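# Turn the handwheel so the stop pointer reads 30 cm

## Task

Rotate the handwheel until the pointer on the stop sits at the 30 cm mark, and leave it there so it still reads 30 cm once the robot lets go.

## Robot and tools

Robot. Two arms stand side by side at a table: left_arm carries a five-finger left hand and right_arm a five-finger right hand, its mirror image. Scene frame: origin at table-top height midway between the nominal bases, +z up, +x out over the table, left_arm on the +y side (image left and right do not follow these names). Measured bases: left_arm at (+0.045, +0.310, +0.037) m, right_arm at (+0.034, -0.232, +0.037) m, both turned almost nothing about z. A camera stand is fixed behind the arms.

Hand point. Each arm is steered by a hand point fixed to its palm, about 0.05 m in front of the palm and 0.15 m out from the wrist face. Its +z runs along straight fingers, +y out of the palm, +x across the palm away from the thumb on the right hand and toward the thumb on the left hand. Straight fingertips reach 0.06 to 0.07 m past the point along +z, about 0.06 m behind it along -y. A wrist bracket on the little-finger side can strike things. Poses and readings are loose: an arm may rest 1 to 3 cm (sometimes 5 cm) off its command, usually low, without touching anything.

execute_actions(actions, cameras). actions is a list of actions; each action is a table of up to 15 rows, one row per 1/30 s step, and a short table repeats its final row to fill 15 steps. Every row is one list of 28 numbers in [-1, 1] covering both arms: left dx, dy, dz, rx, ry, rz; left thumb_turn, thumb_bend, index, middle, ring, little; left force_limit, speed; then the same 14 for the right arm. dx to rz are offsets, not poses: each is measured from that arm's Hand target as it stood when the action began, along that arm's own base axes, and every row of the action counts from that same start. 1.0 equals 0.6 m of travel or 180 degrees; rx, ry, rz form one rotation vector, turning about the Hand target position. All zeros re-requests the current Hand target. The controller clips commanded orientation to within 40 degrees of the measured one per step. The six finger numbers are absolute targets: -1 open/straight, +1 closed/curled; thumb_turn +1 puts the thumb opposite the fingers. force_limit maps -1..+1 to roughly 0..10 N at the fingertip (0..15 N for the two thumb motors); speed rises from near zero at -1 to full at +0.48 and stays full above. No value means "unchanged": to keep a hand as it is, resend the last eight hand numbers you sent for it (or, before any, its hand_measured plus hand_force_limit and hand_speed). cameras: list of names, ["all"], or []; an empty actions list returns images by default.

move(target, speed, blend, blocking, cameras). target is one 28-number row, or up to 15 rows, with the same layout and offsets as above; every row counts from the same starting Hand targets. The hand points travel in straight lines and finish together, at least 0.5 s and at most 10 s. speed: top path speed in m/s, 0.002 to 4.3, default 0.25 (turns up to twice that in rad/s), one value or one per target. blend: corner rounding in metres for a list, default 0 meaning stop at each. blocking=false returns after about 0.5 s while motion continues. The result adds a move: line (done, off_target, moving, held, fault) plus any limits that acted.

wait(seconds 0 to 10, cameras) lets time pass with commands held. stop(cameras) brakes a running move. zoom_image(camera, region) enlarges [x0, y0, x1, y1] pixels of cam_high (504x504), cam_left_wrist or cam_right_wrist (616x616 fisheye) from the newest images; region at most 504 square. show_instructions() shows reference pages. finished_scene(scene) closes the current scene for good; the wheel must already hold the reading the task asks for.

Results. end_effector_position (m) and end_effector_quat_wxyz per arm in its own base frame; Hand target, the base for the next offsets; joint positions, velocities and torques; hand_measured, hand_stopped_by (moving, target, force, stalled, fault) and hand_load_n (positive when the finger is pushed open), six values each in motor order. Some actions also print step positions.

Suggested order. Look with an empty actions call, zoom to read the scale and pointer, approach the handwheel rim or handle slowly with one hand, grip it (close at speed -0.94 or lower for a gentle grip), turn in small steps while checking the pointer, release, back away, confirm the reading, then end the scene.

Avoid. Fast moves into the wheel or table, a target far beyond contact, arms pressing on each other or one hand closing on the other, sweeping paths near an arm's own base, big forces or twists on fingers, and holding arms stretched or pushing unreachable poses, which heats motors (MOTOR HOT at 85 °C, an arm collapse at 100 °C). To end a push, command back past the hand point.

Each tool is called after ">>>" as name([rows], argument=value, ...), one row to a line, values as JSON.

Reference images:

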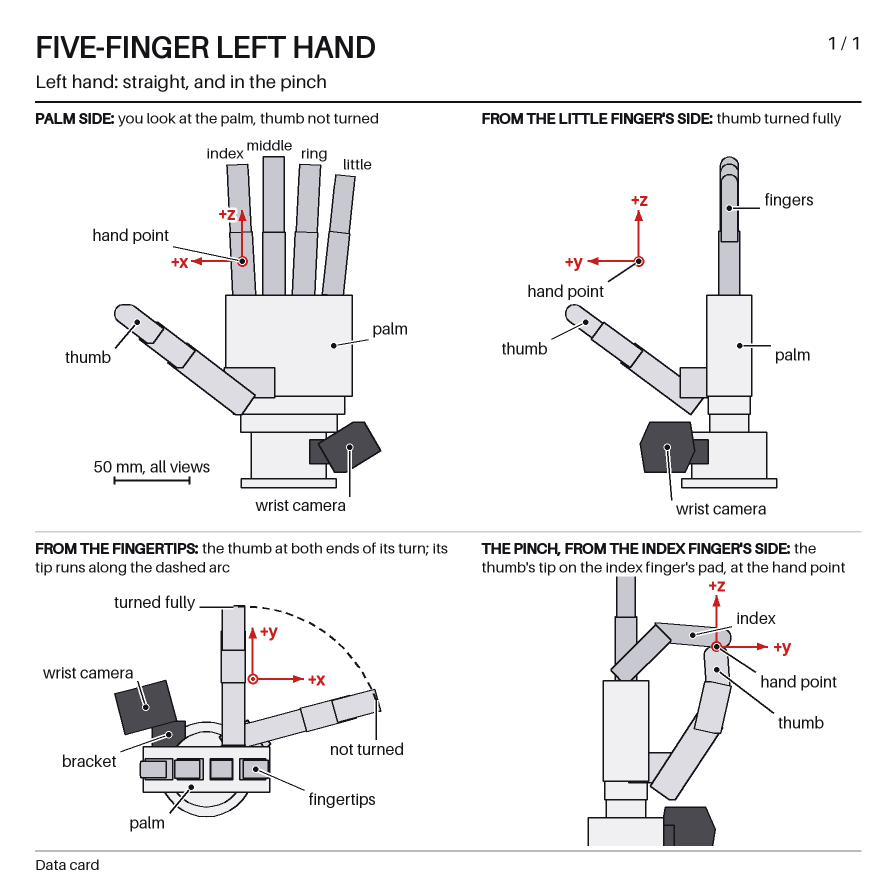

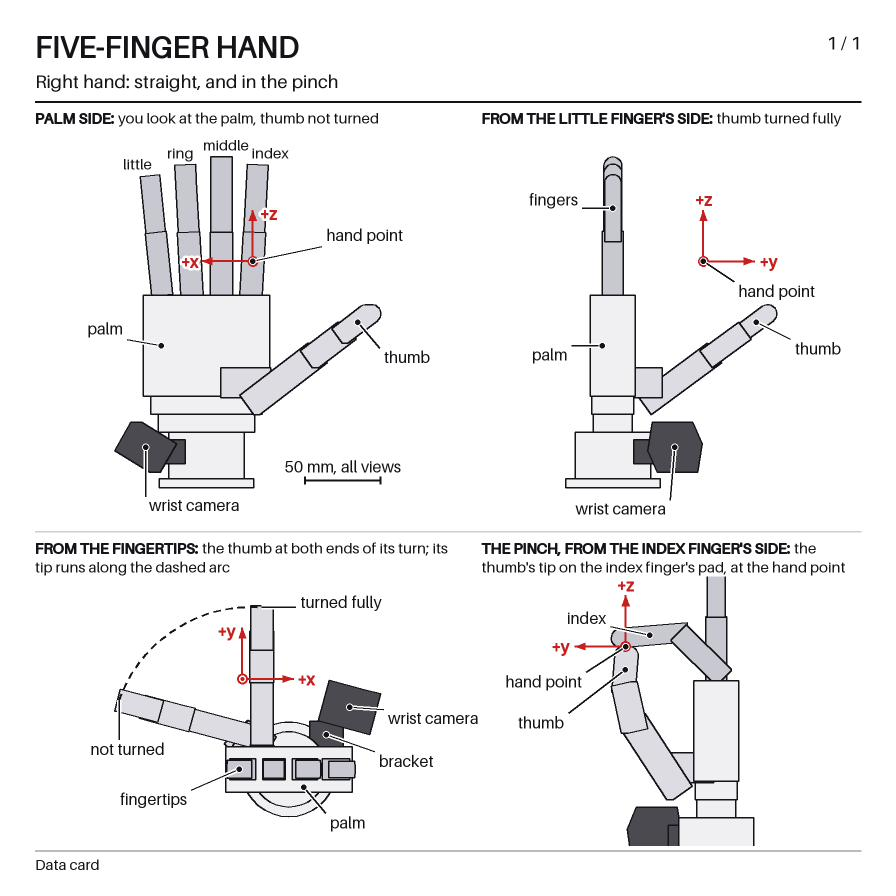

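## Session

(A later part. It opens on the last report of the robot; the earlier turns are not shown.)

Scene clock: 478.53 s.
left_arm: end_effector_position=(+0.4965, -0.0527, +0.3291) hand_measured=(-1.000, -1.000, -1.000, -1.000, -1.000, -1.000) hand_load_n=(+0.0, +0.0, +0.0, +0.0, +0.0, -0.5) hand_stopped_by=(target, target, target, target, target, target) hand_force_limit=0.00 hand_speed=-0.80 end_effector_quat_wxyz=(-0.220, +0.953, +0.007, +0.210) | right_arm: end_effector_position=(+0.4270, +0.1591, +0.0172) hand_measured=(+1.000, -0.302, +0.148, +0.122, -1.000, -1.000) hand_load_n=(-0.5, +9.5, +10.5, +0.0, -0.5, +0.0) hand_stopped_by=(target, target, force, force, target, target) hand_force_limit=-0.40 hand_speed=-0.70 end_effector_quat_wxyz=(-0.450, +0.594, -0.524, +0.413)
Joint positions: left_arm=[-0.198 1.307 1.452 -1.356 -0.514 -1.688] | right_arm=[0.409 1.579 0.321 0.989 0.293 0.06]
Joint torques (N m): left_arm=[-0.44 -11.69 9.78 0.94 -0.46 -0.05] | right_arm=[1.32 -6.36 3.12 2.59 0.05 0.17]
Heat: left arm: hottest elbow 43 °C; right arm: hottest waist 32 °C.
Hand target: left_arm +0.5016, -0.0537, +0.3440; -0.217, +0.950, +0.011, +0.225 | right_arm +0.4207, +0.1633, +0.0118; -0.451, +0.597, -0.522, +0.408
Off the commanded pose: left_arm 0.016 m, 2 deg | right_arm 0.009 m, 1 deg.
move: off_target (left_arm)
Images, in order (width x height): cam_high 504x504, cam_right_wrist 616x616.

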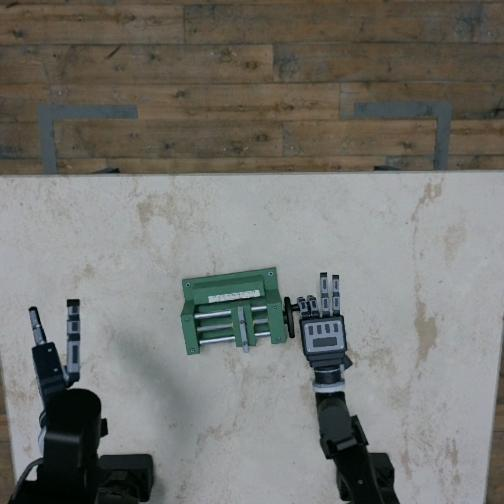

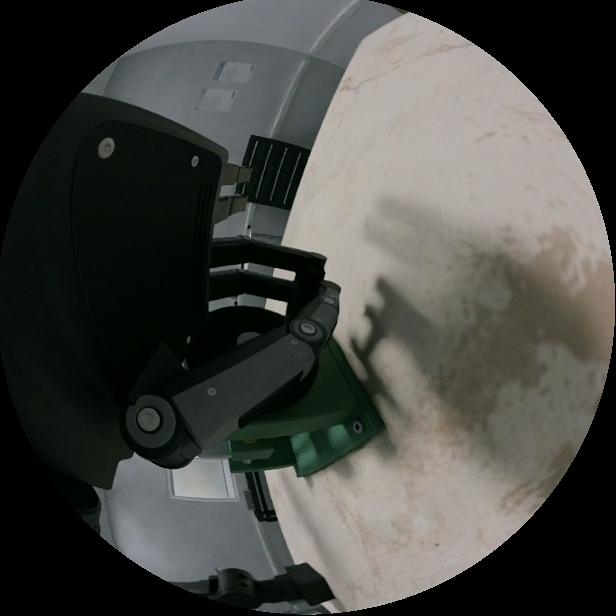

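>>> move(target=[-0.078,-0.127,-0.30,-0.1383,0.083,-0.021,-1,-1,-1,-1,-1,-1,0,-0.8,0,0,0,0,0,0,1,-0.3,0.1,0.1,-1,-1,-0.4,-0.7], cameras=["all"])

Scene clock: 536.50 s.
left_arm: end_effector_position=(+0.4485, -0.1328, +0.1639) hand_measured=(-1.000, -1.000, -1.000, -1.000, -1.000, -1.000) hand_load_n=(+0.0, +0.0, +0.0, +0.0, +0.0, +0.0) hand_stopped_by=(target, target, target, target, target, target) hand_force_limit=0.00 hand_speed=-0.80 end_effector_quat_wxyz=(-0.002, +0.995, -0.008, +0.095) | right_arm: end_effector_position=(+0.4253, +0.1586, +0.0158) hand_measured=(+1.000, -0.300, +0.100, +0.100, -1.000, -1.000) hand_load_n=(+0.0, +0.0, +0.0, +0.5, -0.5, +0.0) hand_stopped_by=(target, target, target, target, target, target) hand_force_limit=-0.40 hand_speed=-0.70 end_effector_quat_wxyz=(-0.449, +0.595, -0.525, +0.412)
Joint positions: left_arm=[-0.186 1.35 1.104 -1.139 -0.037 -1.737] | right_arm=[0.409 1.579 0.317 0.989 0.293 0.061]
Joint torques (N m): left_arm=[0.56 -10.7 7.61 1.02 0.02 -0.11] | right_arm=[1.32 -6.36 3.34 2.61 0.05 0.16]
Heat: left arm: hottest elbow 43 °C; right arm: hottest waist 32 °C.
Hand target: left_arm +0.4547, -0.1299, +0.1639; +0.000, +0.995, +0.000, +0.100 | right_arm +0.4208, +0.1634, +0.0119; -0.452, +0.597, -0.522, +0.408
Off the commanded pose: left_arm 0.007 m, 1 deg | right_arm 0.008 m, 1 deg.
move: done

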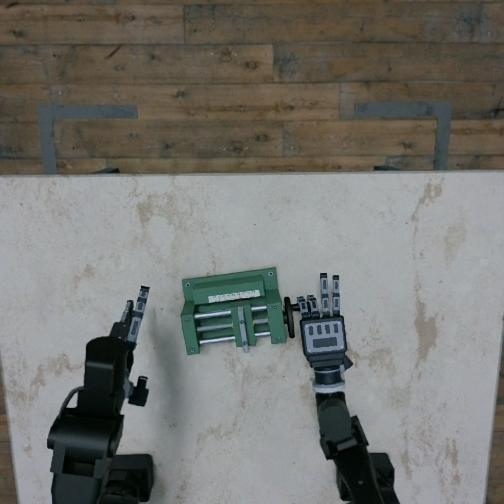

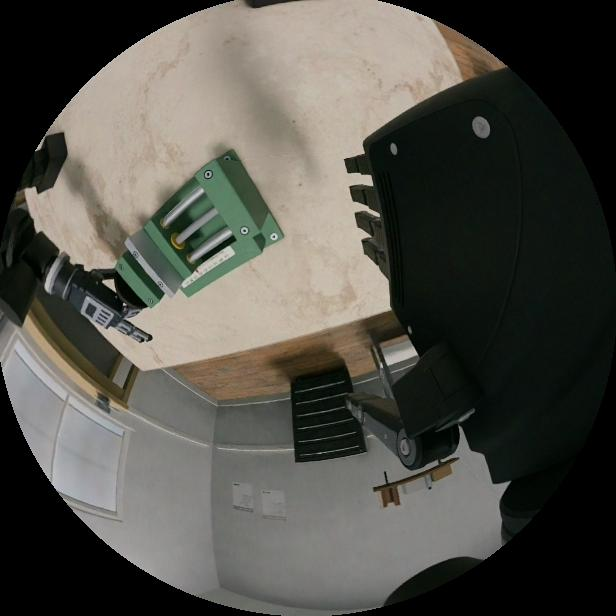

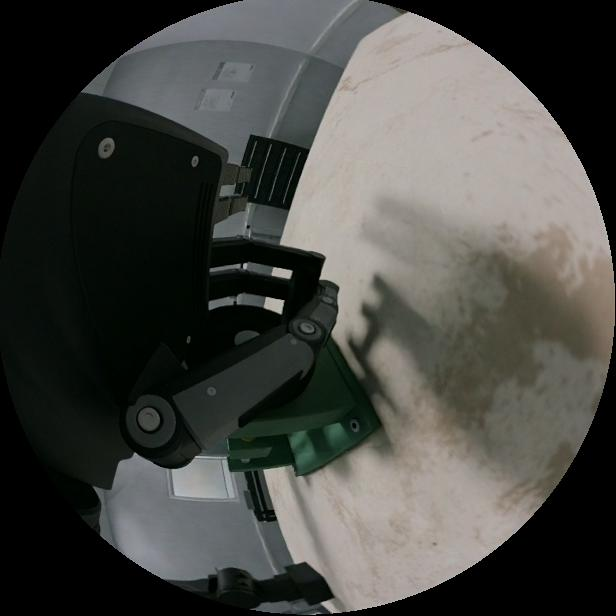

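>>> zoom_image(camera="cam_left_wrist", region=[160, 220, 260, 310])

Scaled by 5.040 from the camera's 616x616 image, which has a finer 880x880 frame.

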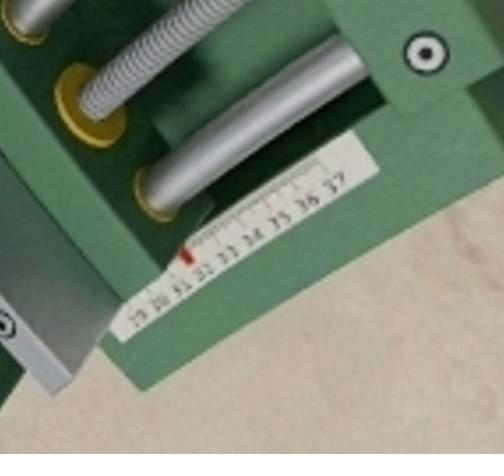

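>>> move([
  [0,0,-0.033,0,0,0,-1,-1,-1,-1,-1,-1,0,-0.8,0,-0.009,0.0433,0,0,0,1,-0.3,0.1,0.1,-1,-1,-0.4,-0.7],
  [0,0,-0.066,0,0,0,-1,-1,-1,-1,-1,-1,0,-0.8,-0.0242,-0.0118,0.0602,0,0,0,1,-0.3,0.1,0.1,-1,-1,-0.4,-0.7],
  [0,0,-0.1,0,0,0,-1,-1,-1,-1,-1,-1,0,-0.8,-0.053,-0.0153,0.0627,0,0,0,1,-0.3,0.1,0.1,-1,-1,-0.4,-0.7],
], cameras=["all"], speed=0.06, blend=[0.008,0.008,0])

>>> zoom_image(camera="cam_left_wrist", region=[150, 220, 290, 340])

>>> zoom_image(camera="cam_right_wrist", region=[180, 200, 480, 470])

Scene clock: 569.50 s.
left_arm: end_effector_position=(+0.4499, -0.1331, +0.1078) hand_measured=(-1.000, -1.000, -1.000, -1.000, -1.000, -1.000) hand_load_n=(+0.0, +0.0, +0.0, +0.0, +0.0, +0.0) hand_stopped_by=(target, target, target, target, target, target) hand_force_limit=0.00 hand_speed=-0.80 end_effector_quat_wxyz=(-0.001, +0.995, -0.008, +0.099) | right_arm: end_effector_position=(+0.3891, +0.1524, +0.0403) hand_measured=(+1.000, -0.302, +0.100, +0.100, -1.000, -1.000) hand_load_n=(+1.5, +5.0, +1.0, +3.5, -0.5, +0.0) hand_stopped_by=(target, target, target, target, target, target) hand_force_limit=-0.40 hand_speed=-0.70 end_effector_quat_wxyz=(-0.444, +0.604, -0.524, +0.404)
Joint positions: left_arm=[-0.186 1.399 0.994 -0.972 -0.037 -1.737] | right_arm=[0.433 1.342 0.244 0.801 0.303 0.068]
Joint torques (N m): left_arm=[0.62 -10.93 6.91 1.09 0.02 -0.1] | right_arm=[0.85 -7.47 4.74 1.66 0.35 0.14]
Heat: left arm: hottest elbow 40 °C; right arm: hottest waist 31 °C.
Hand target: left_arm +0.4547, -0.1299, +0.1039; +0.000, +0.995, +0.000, +0.100 | right_arm +0.3890, +0.1542, +0.0496; -0.452, +0.597, -0.522, +0.408
Off the commanded pose: left_arm 0.007 m, 1 deg | right_arm 0.009 m, 1 deg.
move: done

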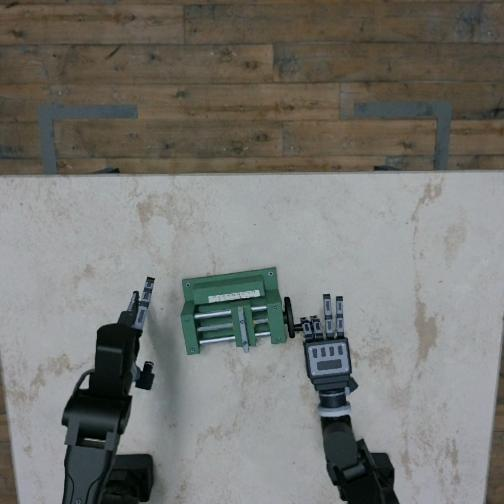

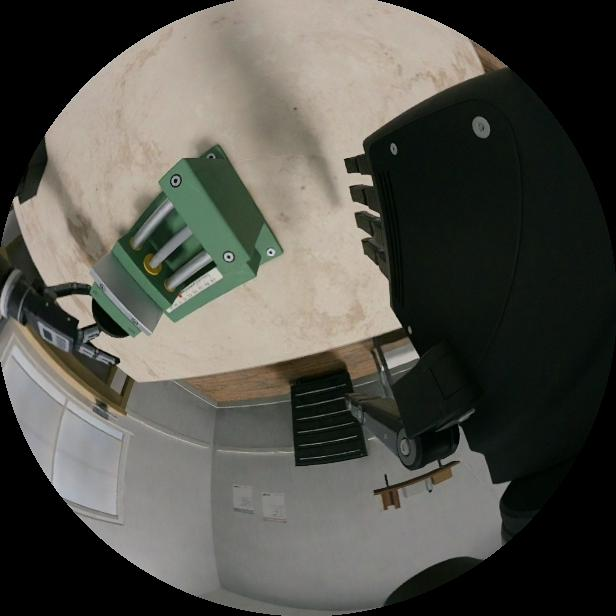

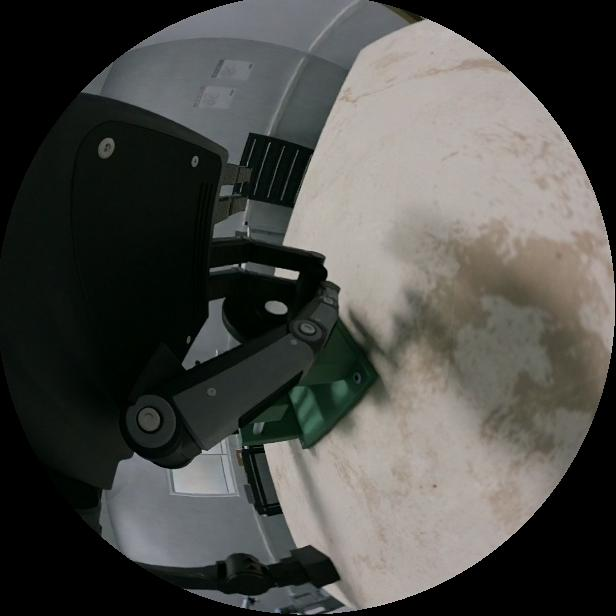

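Scaled by 3.600 from the camera's 616x616 image, which has a finer 880x880 frame.

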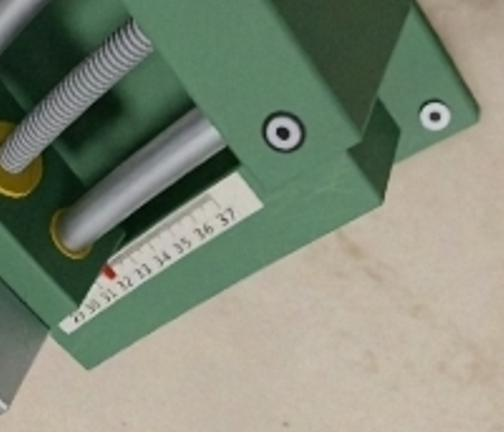

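Scaled by 1.680 from the camera's 616x616 image, which has a finer 880x880 frame.

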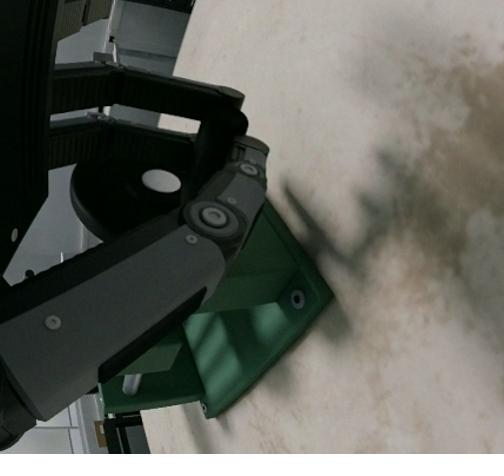

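>>> zoom_image(camera="cam_high", region=[204, 280, 264, 310])

>>> zoom_image(camera="cam_left_wrist", region=[160, 260, 230, 320])

Scaled by 8.400 from the camera's 504x504 image, which has a finer 720x720 frame.

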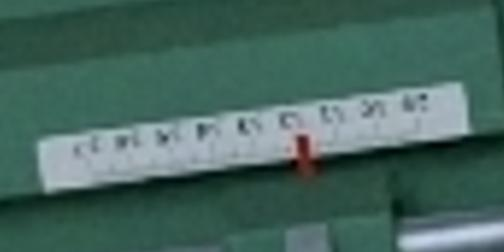

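Scaled by 7.200 from the camera's 616x616 image, which has a finer 880x880 frame.

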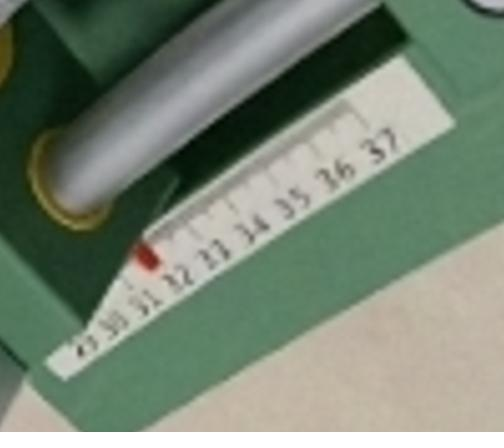

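>>> move(target=[0,0,0,0,0,0,-1,-1,-1,-1,-1,-1,0,-0.8,0,0,0,0,0,0,1,0.0,-0.05,-0.05,-1,-1,-0.4,-0.7], cameras=["cam_right_wrist"])

>>> zoom_image(camera="cam_right_wrist", region=[180, 200, 480, 470])

Scene clock: 599.10 s.
left_arm: end_effector_position=(+0.4499, -0.1331, +0.1078) hand_measured=(-1.000, -1.000, -1.000, -1.000, -1.000, -1.000) hand_load_n=(+0.0, +0.0, +0.0, +0.0, +0.0, +0.0) hand_stopped_by=(target, target, target, target, target, target) hand_force_limit=0.00 hand_speed=-0.80 end_effector_quat_wxyz=(-0.001, +0.995, -0.008, +0.099) | right_arm: end_effector_position=(+0.3885, +0.1524, +0.0413) hand_measured=(+1.000, -0.300, -0.050, -0.050, -1.000, -1.000) hand_load_n=(+1.0, +2.5, +0.0, +0.0, +0.0, +0.0) hand_stopped_by=(target, force, target, target, target, target) hand_force_limit=-0.40 hand_speed=-0.70 end_effector_quat_wxyz=(-0.445, +0.603, -0.524, +0.404)
Joint positions: left_arm=[-0.186 1.399 0.994 -0.972 -0.037 -1.737] | right_arm=[0.434 1.337 0.242 0.801 0.303 0.068]
Joint torques (N m): left_arm=[0.67 -10.75 6.97 1.07 0.06 -0.09] | right_arm=[0.79 -7.3 4.9 1.63 0.33 0.14]
Heat: left arm: hottest elbow 37 °C; right arm: hottest waist 31 °C.
Hand target: left_arm +0.4547, -0.1299, +0.1039; +0.000, +0.995, +0.000, +0.100 | right_arm +0.3889, +0.1542, +0.0495; -0.452, +0.597, -0.522, +0.408
Off the commanded pose: left_arm 0.007 m, 1 deg | right_arm 0.009 m, 1 deg.
move: done
Images, in order (width x height): cam_right_wrist 616x616.

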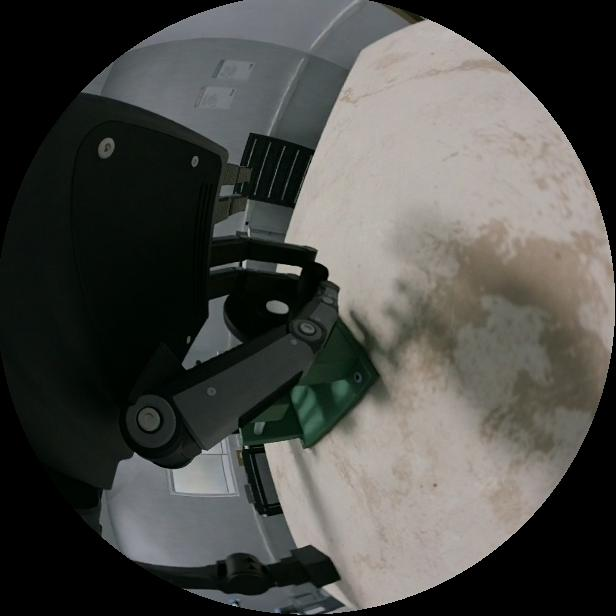

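Scaled by 1.680 from the camera's 616x616 image, which has a finer 880x880 frame.

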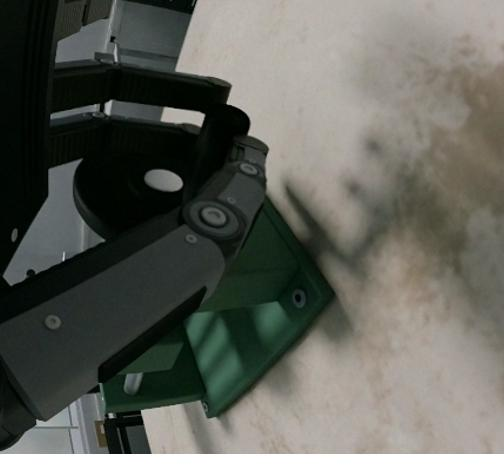

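>>> move(target=[0,0,0,0,0,0,-1,-1,-1,-1,-1,-1,0,-0.8,0,0,0.015,0,0,0,1,0.02,-0.05,-0.05,-1,-1,0.2,-0.5], cameras=["cam_right_wrist"])

>>> zoom_image(camera="cam_right_wrist", region=[180, 200, 480, 470])

Scene clock: 608.13 s.
left_arm: end_effector_position=(+0.4499, -0.1331, +0.1078) hand_measured=(-1.000, -1.000, -1.000, -1.000, -1.000, -1.000) hand_load_n=(+0.0, -0.5, +0.0, +0.0, +0.0, +0.0) hand_stopped_by=(target, target, target, target, target, target) hand_force_limit=0.00 hand_speed=-0.80 end_effector_quat_wxyz=(-0.001, +0.995, -0.008, +0.099) | right_arm: end_effector_position=(+0.3831, +0.1506, +0.0483) hand_measured=(+1.000, +0.020, -0.050, -0.050, -1.000, -1.000) hand_load_n=(+0.0, +0.0, +0.0, +0.0, +0.0, +0.0) hand_stopped_by=(target, target, target, target, target, target) hand_force_limit=0.20 hand_speed=-0.50 end_effector_quat_wxyz=(-0.444, +0.603, -0.524, +0.405)
Joint positions: left_arm=[-0.186 1.399 0.994 -0.972 -0.037 -1.737] | right_arm=[0.439 1.279 0.234 0.75 0.31 0.069]
Joint torques (N m): left_arm=[0.5 -10.64 6.97 1.05 0.05 -0.11] | right_arm=[0.32 -6.18 6.31 1.37 0.12 0.14]
Heat: left arm: hottest elbow 37 °C; right arm: hottest waist 31 °C.
Hand target: left_arm +0.4547, -0.1299, +0.1039; +0.000, +0.995, +0.000, +0.100 | right_arm +0.3890, +0.1542, +0.0587; -0.452, +0.597, -0.522, +0.408
Off the commanded pose: left_arm 0.007 m, 1 deg | right_arm 0.012 m, 1 deg.
move: off_target (right_arm)
Images, in order (width x height): cam_right_wrist 616x616.

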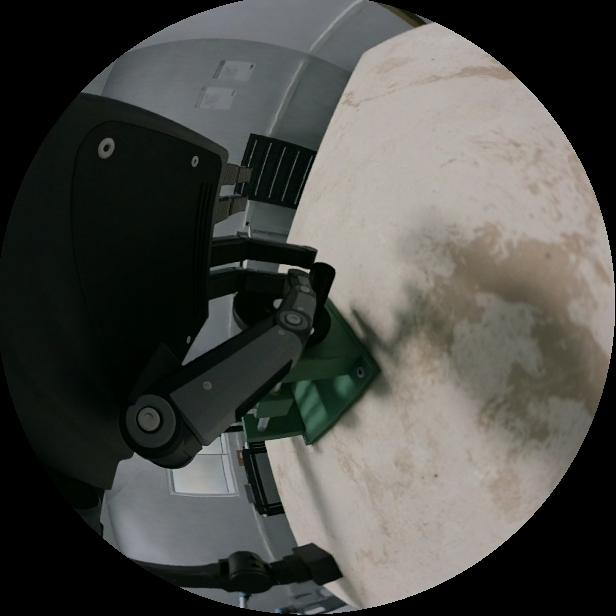

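Scaled by 1.680 from the camera's 616x616 image, which has a finer 880x880 frame.

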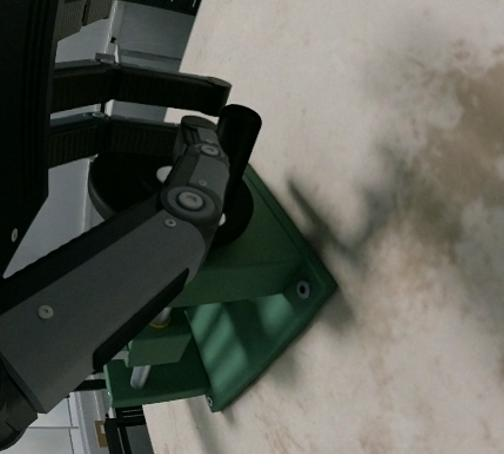

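>>> move([
  [0,0,0,0,0,0,-1,-1,-1,-1,-1,-1,0,-0.8,0,0,0,0,0,0,1,-0.6,-0.3,-0.3,-1,-1,0,0],
  [0,0,0,0,0,0,-1,-1,-1,-1,-1,-1,0,-0.8,0.003,0,-0.025,0,0,0,1,-0.6,-0.3,-0.3,-1,-1,0,0],
], cameras=["cam_right_wrist"])

>>> zoom_image(camera="cam_right_wrist", region=[180, 200, 480, 470])

Scene clock: 637.87 s.
left_arm: end_effector_position=(+0.4499, -0.1331, +0.1078) hand_measured=(-1.000, -1.000, -1.000, -1.000, -1.000, -1.000) hand_load_n=(+0.0, +0.0, +0.0, +0.0, +0.0, +0.0) hand_stopped_by=(target, target, target, target, target, target) hand_force_limit=0.00 hand_speed=-0.80 end_effector_quat_wxyz=(-0.001, +0.995, -0.008, +0.099) | right_arm: end_effector_position=(+0.3862, +0.1520, +0.0408) hand_measured=(+1.000, -0.600, -0.300, -0.300, -1.000, -1.000) hand_load_n=(+0.0, +0.0, +0.0, +0.0, +0.0, +0.0) hand_stopped_by=(target, target, target, target, target, target) hand_force_limit=0.00 hand_speed=0.00 end_effector_quat_wxyz=(-0.446, +0.602, -0.524, +0.406)
Joint positions: left_arm=[-0.186 1.399 0.994 -0.972 -0.037 -1.737] | right_arm=[0.439 1.337 0.234 0.812 0.31 0.069]
Joint torques (N m): left_arm=[0.67 -10.4 6.91 1.16 0.06 -0.09] | right_arm=[0.09 -4.07 5.39 2.62 0.01 0.13]
Heat: left arm: hottest elbow 36 °C; right arm: hottest waist 31 °C.
Hand target: left_arm +0.4547, -0.1299, +0.1039; +0.000, +0.995, +0.000, +0.100 | right_arm +0.3908, +0.1543, +0.0436; -0.452, +0.597, -0.522, +0.408
Off the commanded pose: left_arm 0.007 m, 1 deg | right_arm 0.006 m, 1 deg.
move: done
Images, in order (width x height): cam_right_wrist 616x616.

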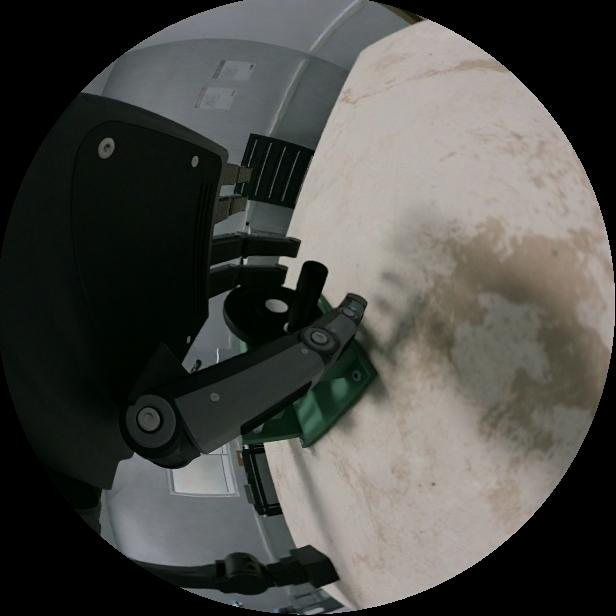

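Scaled by 1.680 from the camera's 616x616 image, which has a finer 880x880 frame.

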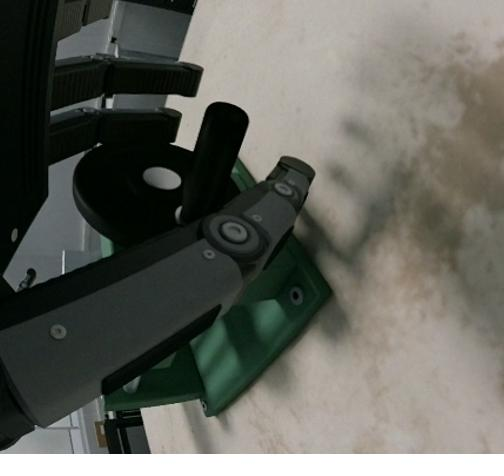

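>>> move(target=[0,0,0,0,0,0,-1,-1,-1,-1,-1,-1,0,-0.8,0,0,0,0,0,0,1,-0.25,0.12,0.12,-1,-1,-0.2,-0.5], cameras=["cam_right_wrist"])

>>> zoom_image(camera="cam_right_wrist", region=[180, 200, 480, 470])

Scene clock: 663.73 s.
left_arm: end_effector_position=(+0.4499, -0.1331, +0.1078) hand_measured=(-1.000, -1.000, -1.000, -1.000, -1.000, -1.000) hand_load_n=(+0.0, +0.0, +0.0, +0.0, +0.0, +0.0) hand_stopped_by=(target, target, target, target, target, target) hand_force_limit=0.00 hand_speed=-0.80 end_effector_quat_wxyz=(-0.001, +0.995, -0.008, +0.099) | right_arm: end_effector_position=(+0.3883, +0.1531, +0.0438) hand_measured=(+1.000, -0.298, +0.104, +0.062, -1.000, -1.000) hand_load_n=(+0.5, +7.5, +5.0, +0.5, +0.0, +0.0) hand_stopped_by=(target, force, force, force, target, target) hand_force_limit=-0.20 hand_speed=-0.50 end_effector_quat_wxyz=(-0.450, +0.598, -0.523, +0.408)
Joint positions: left_arm=[-0.186 1.399 0.994 -0.972 -0.037 -1.737] | right_arm=[0.439 1.338 0.236 0.823 0.31 0.069]
Joint torques (N m): left_arm=[0.5 -10.4 6.9 1.11 0.03 -0.11] | right_arm=[0.09 -4.19 5.23 2.26 0.01 0.12]
Heat: left arm: hottest elbow 35 °C; right arm: hottest waist 31 °C.
Hand target: left_arm +0.4547, -0.1299, +0.1039; +0.000, +0.995, +0.000, +0.100 | right_arm +0.3908, +0.1543, +0.0437; -0.452, +0.597, -0.522, +0.408
Off the commanded pose: left_arm 0.007 m, 1 deg | right_arm 0.003 m, 0 deg.
move: done
Images, in order (width x height): cam_right_wrist 616x616.

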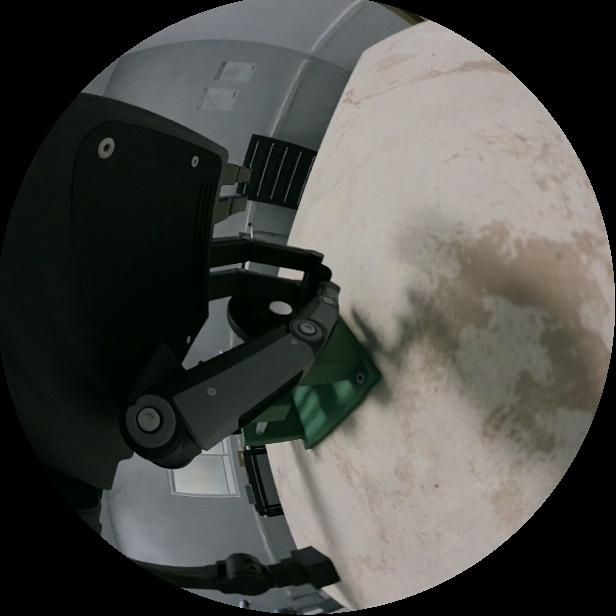

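Scaled by 1.680 from the camera's 616x616 image, which has a finer 880x880 frame.

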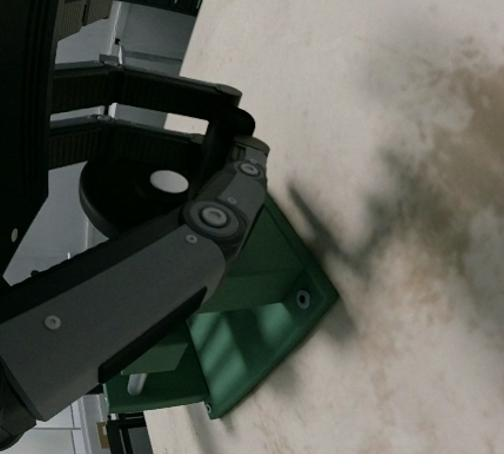

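>>> move([
  [0,0,0,0,0,0,-1,-1,-1,-1,-1,-1,0,-0.8,-0.0315,-0.003,-0.0078,0,0,0,1,-0.25,0.12,0.12,-1,-1,-0.2,-0.5],
  [0,0,0,0,0,0,-1,-1,-1,-1,-1,-1,0,-0.8,-0.0465,-0.0048,-0.0338,0,0,0,1,-0.25,0.12,0.12,-1,-1,-0.2,-0.5],
  [0,0,0,0,0,0,-1,-1,-1,-1,-1,-1,0,-0.8,-0.0465,-0.0048,-0.0642,0,0,0,1,-0.25,0.12,0.12,-1,-1,-0.2,-0.5],
  [0,0,0,0,0,0,-1,-1,-1,-1,-1,-1,0,-0.8,-0.0315,-0.003,-0.0902,0,0,0,1,-0.25,0.12,0.12,-1,-1,-0.2,-0.5],
], cameras=["cam_high","cam_right_wrist"], speed=0.08, blend=[0.01,0.01,0.01,0])

>>> zoom_image(camera="cam_right_wrist", region=[180, 200, 480, 470])

>>> zoom_image(camera="cam_high", region=[204, 280, 264, 310])

Scene clock: 687.53 s.
left_arm: end_effector_position=(+0.4499, -0.1331, +0.1078) hand_measured=(-1.000, -1.000, -1.000, -1.000, -1.000, -1.000) hand_load_n=(+0.0, +0.0, +0.0, +0.0, +0.0, +0.0) hand_stopped_by=(target, target, target, target, target, target) hand_force_limit=0.00 hand_speed=-0.80 end_effector_quat_wxyz=(-0.001, +0.995, -0.008, +0.099) | right_arm: end_effector_position=(+0.3828, +0.1522, +0.0025) hand_measured=(+1.000, -0.298, +0.106, +0.062, -1.000, -1.000) hand_load_n=(+0.0, +0.5, +1.0, +0.0, +0.0, +0.0) hand_stopped_by=(target, force, force, force, target, target) hand_force_limit=-0.20 hand_speed=-0.50 end_effector_quat_wxyz=(-0.461, +0.582, -0.525, +0.416)
Joint positions: left_arm=[-0.186 1.399 0.994 -0.972 -0.037 -1.737] | right_arm=[0.457 1.649 0.195 1.21 0.344 0.084]
Joint torques (N m): left_arm=[0.38 -10.29 6.8 1.06 0.06 -0.11] | right_arm=[0.91 -4.72 1.5 2.07 -0.26 0.05]
Heat: left arm: hottest elbow 35 °C; right arm: hottest waist 31 °C.
Hand target: left_arm +0.4547, -0.1299, +0.1039; +0.000, +0.995, +0.000, +0.100 | right_arm +0.3718, +0.1524, -0.0106; -0.452, +0.597, -0.522, +0.408
Off the commanded pose: left_arm 0.007 m, 1 deg | right_arm 0.017 m, 2 deg.
move: off_target (right_arm); blend cut to 0.009 m at target 1, 0.009 m at target 2, 0.009 m at target 3
Images, in order (width x height): cam_high 504x504, cam_right_wrist 616x616.

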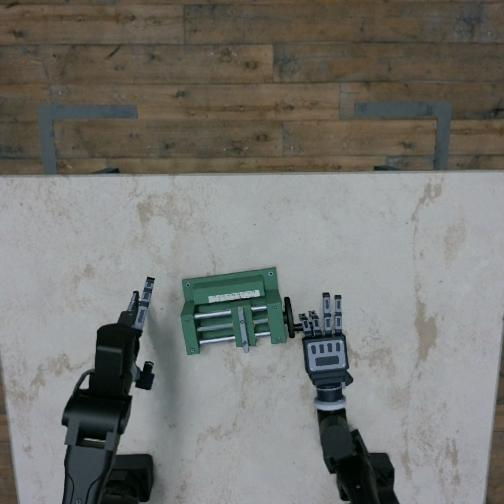

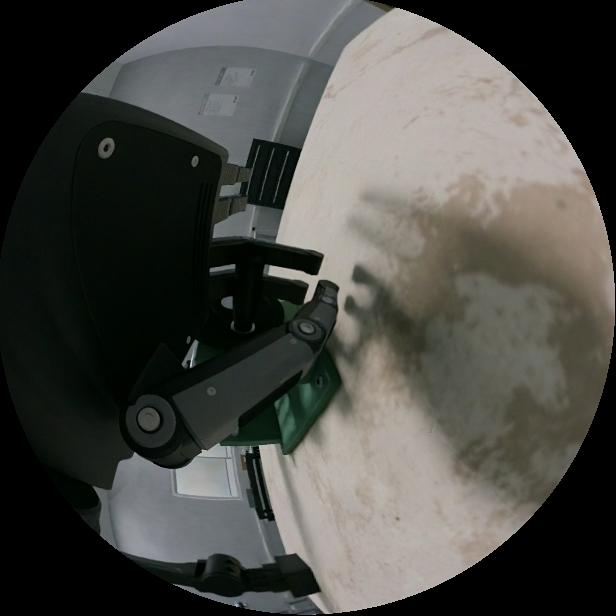

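Scaled by 1.680 from the camera's 616x616 image, which has a finer 880x880 frame.

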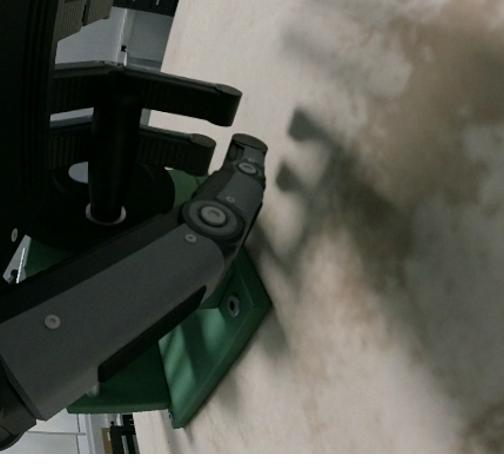

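Scaled by 8.400 from the camera's 504x504 image, which has a finer 720x720 frame.

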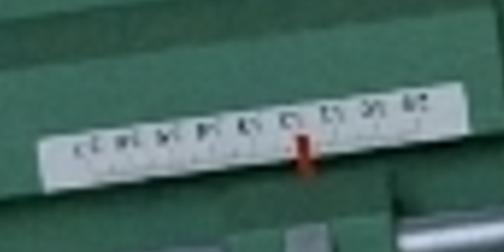

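>>> move(target=[0,0,0,0,0,0,-1,-1,-1,-1,-1,-1,0,-0.8,-0.04,-0.003,0,0,0,0,1,-0.25,0.12,0.12,-1,-1,-0.2,-0.5], cameras=["cam_high","cam_right_wrist"], speed=0.08)

>>> zoom_image(camera="cam_right_wrist", region=[180, 200, 480, 470])

>>> zoom_image(camera="cam_high", region=[204, 280, 264, 310])

Scene clock: 736.93 s.
left_arm: end_effector_position=(+0.4499, -0.1331, +0.1078) hand_measured=(-1.000, -1.000, -1.000, -1.000, -1.000, -1.000) hand_load_n=(+0.0, +0.0, +0.0, +0.0, +0.0, +0.0) hand_stopped_by=(target, target, target, target, target, target) hand_force_limit=0.00 hand_speed=-0.80 end_effector_quat_wxyz=(-0.001, +0.995, -0.008, +0.099) | right_arm: end_effector_position=(+0.3789, +0.1508, +0.0077) hand_measured=(+1.000, -0.298, +0.104, +0.062, -1.000, -1.000) hand_load_n=(+0.0, +0.5, +4.5, +0.0, +0.0, +0.0) hand_stopped_by=(target, force, force, force, target, target) hand_force_limit=-0.20 hand_speed=-0.50 end_effector_quat_wxyz=(-0.465, +0.572, -0.524, +0.426)
Joint positions: left_arm=[-0.186 1.399 0.994 -0.972 -0.037 -1.737] | right_arm=[0.475 1.649 0.178 1.249 0.379 0.084]
Joint torques (N m): left_arm=[0.38 -10.58 6.89 1.16 0.03 -0.11] | right_arm=[2.67 -5.6 -1.33 2.04 -0.21 0.16]
Heat: left arm: hottest elbow 35 °C; right arm: hottest waist 31 °C.
Hand target: left_arm +0.4547, -0.1299, +0.1039; +0.000, +0.995, +0.000, +0.100 | right_arm +0.3480, +0.1505, -0.0105; -0.452, +0.597, -0.522, +0.409
Off the commanded pose: left_arm 0.007 m, 1 deg | right_arm 0.036 m, 4 deg.
move: off_target (right_arm)
Images, in order (width x height): cam_high 504x504, cam_right_wrist 616x616.

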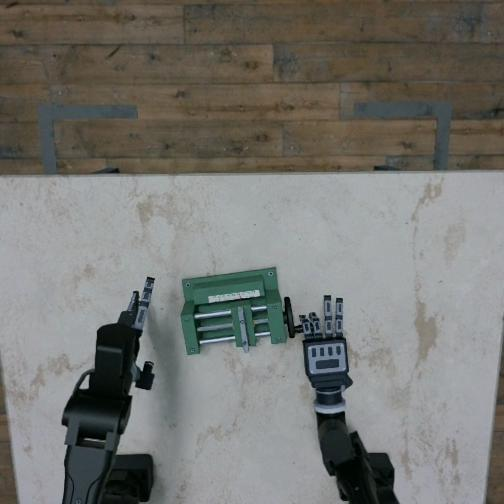

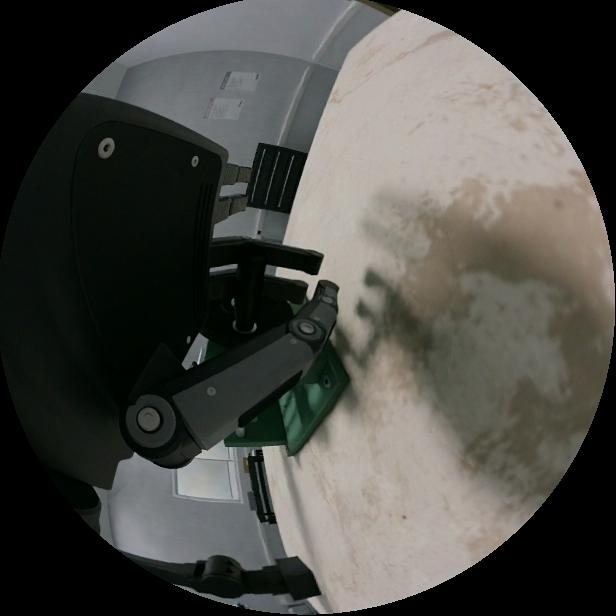

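Scaled by 1.680 from the camera's 616x616 image, which has a finer 880x880 frame.

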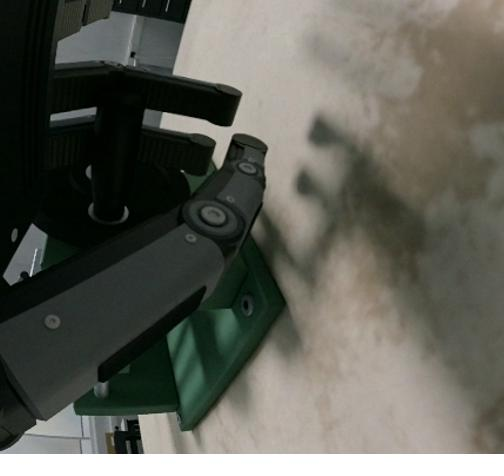

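Scaled by 8.400 from the camera's 504x504 image, which has a finer 720x720 frame.

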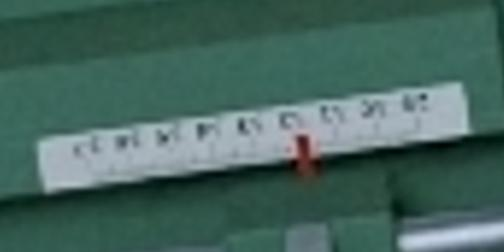

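>>> zoom_image(camera="cam_high", region=[265, 280, 365, 380])

>>> zoom_image(camera="cam_right_wrist", region=[190, 230, 340, 380])

>>> wait(seconds=0, cameras=["cam_left_wrist"])

>>> zoom_image(camera="cam_left_wrist", region=[0, 240, 160, 400])

Scaled by 5.040 from the camera's 504x504 image, which has a finer 720x720 frame.

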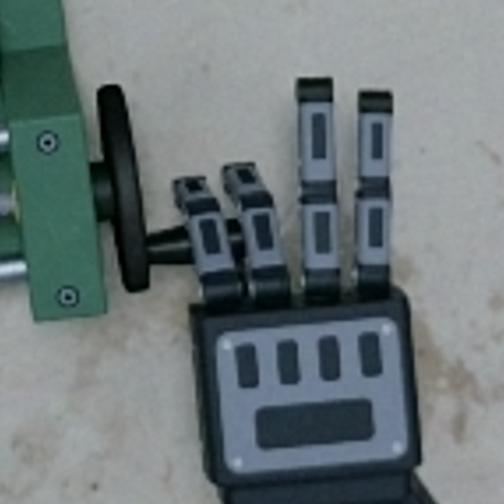

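Scaled by 3.360 from the camera's 616x616 image, which has a finer 880x880 frame.

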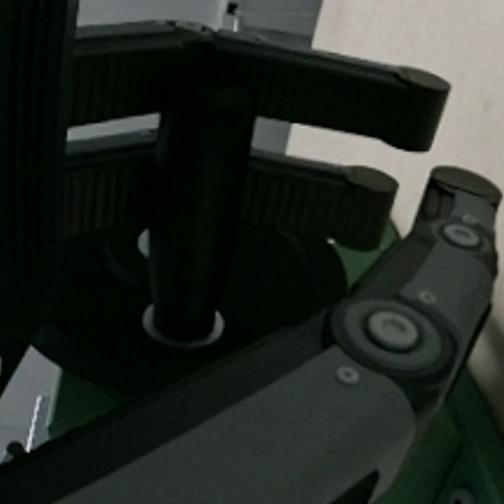

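Scene clock: 819.00 s.
left_arm: end_effector_position=(+0.4499, -0.1331, +0.1078) hand_measured=(-1.000, -1.000, -1.000, -1.000, -1.000, -1.000) hand_load_n=(+0.0, +0.0, +0.0, +0.0, +0.0, +0.0) hand_stopped_by=(target, target, target, target, target, target) hand_force_limit=0.00 hand_speed=-0.80 end_effector_quat_wxyz=(-0.001, +0.995, -0.008, +0.099) | right_arm: end_effector_position=(+0.3788, +0.1509, +0.0077) hand_measured=(+1.000, -0.298, +0.104, +0.062, -1.000, -1.000) hand_load_n=(+0.0, +0.0, +5.0, +0.5, +0.0, +0.0) hand_stopped_by=(target, force, force, force, target, target) hand_force_limit=-0.20 hand_speed=-0.50 end_effector_quat_wxyz=(-0.465, +0.572, -0.524, +0.426)
Joint positions: left_arm=[-0.186 1.399 0.994 -0.972 -0.037 -1.737] | right_arm=[0.475 1.649 0.178 1.249 0.379 0.084]
Joint torques (N m): left_arm=[0.38 -10.4 6.9 1.03 0.04 -0.08] | right_arm=[2.61 -5.6 -1.36 2.04 -0.21 0.16]
Heat: left arm: hottest elbow 35 °C; right arm: hottest waist 31 °C.
Hand target: left_arm +0.4547, -0.1299, +0.1039; +0.000, +0.995, +0.000, +0.100 | right_arm +0.3479, +0.1507, -0.0105; -0.452, +0.597, -0.522, +0.408
Off the commanded pose: left_arm 0.007 m, 1 deg | right_arm 0.036 m, 4 deg.
Images, in order (width x height): cam_left_wrist 616x616.

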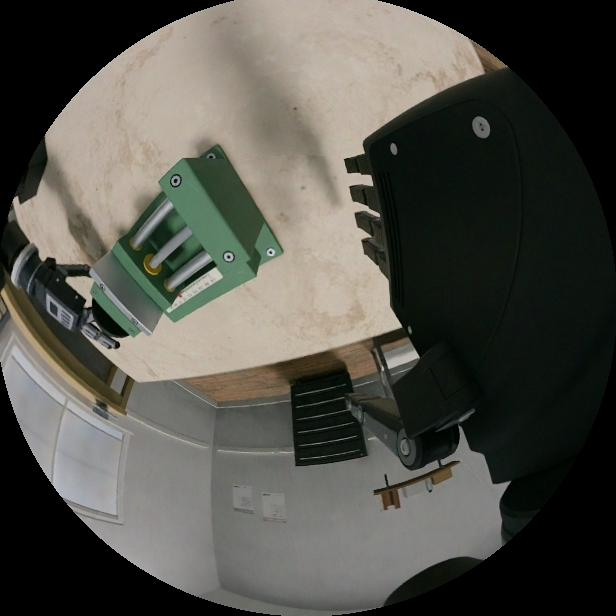

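Scaled by 3.150 from the camera's 616x616 image, which has a finer 880x880 frame.

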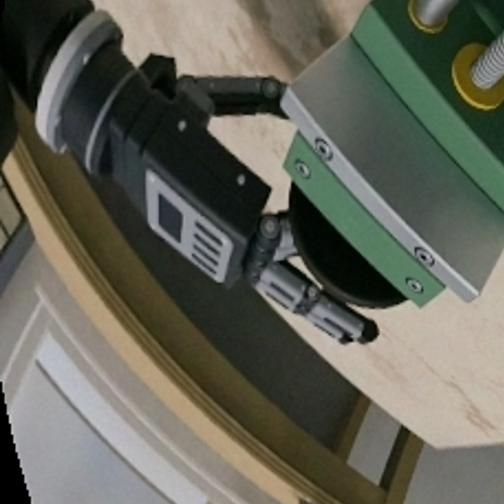

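>>> move(target=[0,0,0,0,0,0,-1,-1,-1,-1,-1,-1,0,-0.8,-0.05,0,-0.02,0,0,0,1,-0.25,0.12,0.12,-1,-1,-0.2,-0.5], cameras=["cam_high","cam_right_wrist"], speed=0.08)

>>> zoom_image(camera="cam_right_wrist", region=[180, 200, 480, 470])

>>> zoom_image(camera="cam_high", region=[265, 280, 365, 380])

Scene clock: 912.17 s.
left_arm: end_effector_position=(+0.4499, -0.1331, +0.1078) hand_measured=(-1.000, -1.000, -1.000, -1.000, -1.000, -1.000) hand_load_n=(+0.0, +0.0, +0.0, +0.0, +0.0, +0.0) hand_stopped_by=(target, target, target, target, target, target) hand_force_limit=0.00 hand_speed=-0.80 end_effector_quat_wxyz=(-0.001, +0.995, -0.008, +0.099) | right_arm: end_effector_position=(+0.3797, +0.1520, +0.0147) hand_measured=(+1.000, -0.298, +0.104, +0.062, -1.000, -1.000) hand_load_n=(+0.0, +0.0, +7.0, +4.5, +0.0, +0.0) hand_stopped_by=(target, force, force, force, target, target) hand_force_limit=-0.20 hand_speed=-0.50 end_effector_quat_wxyz=(-0.481, +0.543, -0.524, +0.446)
Joint positions: left_arm=[-0.186 1.399 0.994 -0.972 -0.037 -1.737] | right_arm=[0.509 1.725 0.169 1.4 0.448 0.087]
Joint torques (N m): left_arm=[0.62 -10.29 6.98 1.03 0.04 -0.12] | right_arm=[4.72 -4.72 -5.56 1.72 -0.68 0.29]
Heat: left arm: hottest elbow 35 °C; right arm: hottest waist 31 °C.
Hand target: left_arm +0.4547, -0.1299, +0.1039; +0.000, +0.995, +0.000, +0.100 | right_arm +0.3179, +0.1507, -0.0225; -0.452, +0.597, -0.522, +0.408
Off the commanded pose: left_arm 0.007 m, 1 deg | right_arm 0.072 m, 8 deg.
move: off_target (right_arm)
Images, in order (width x height): cam_high 504x504, cam_right_wrist 616x616.

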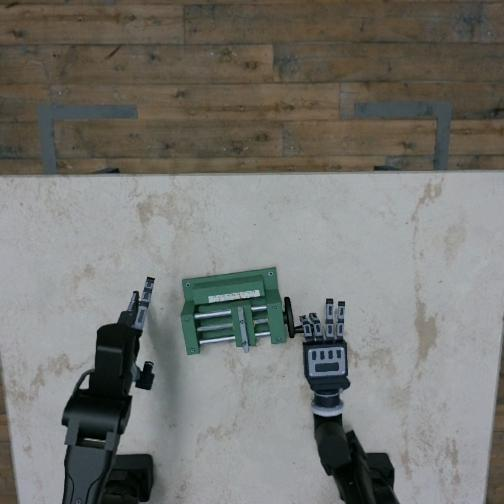

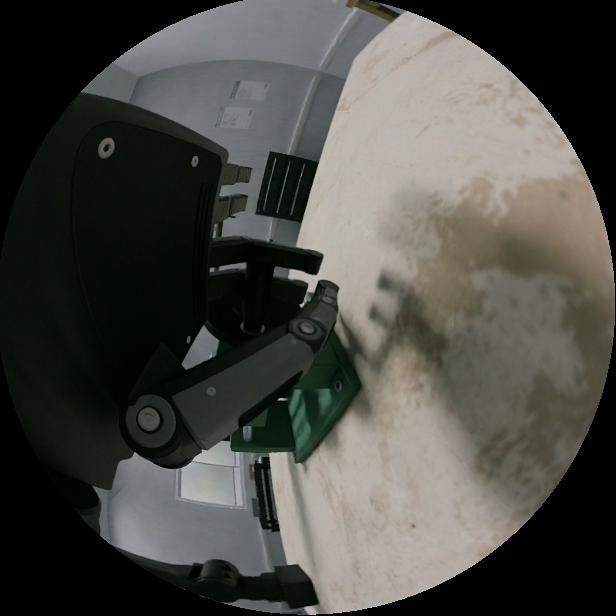

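Scaled by 1.680 from the camera's 616x616 image, which has a finer 880x880 frame.

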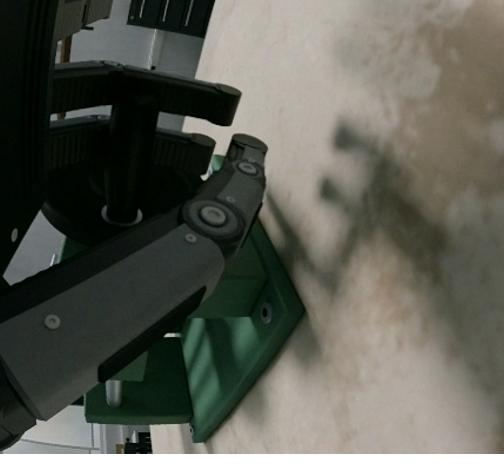

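Scaled by 5.040 from the camera's 504x504 image, which has a finer 720x720 frame.

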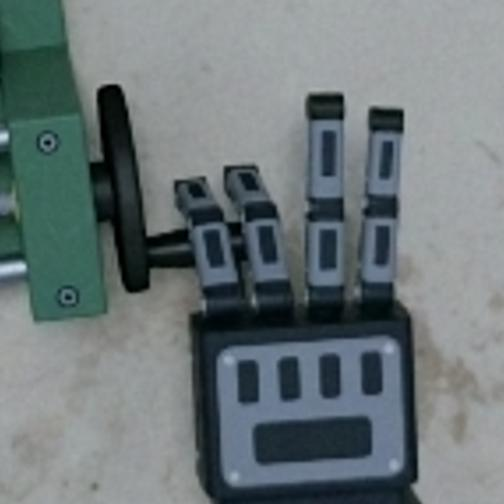

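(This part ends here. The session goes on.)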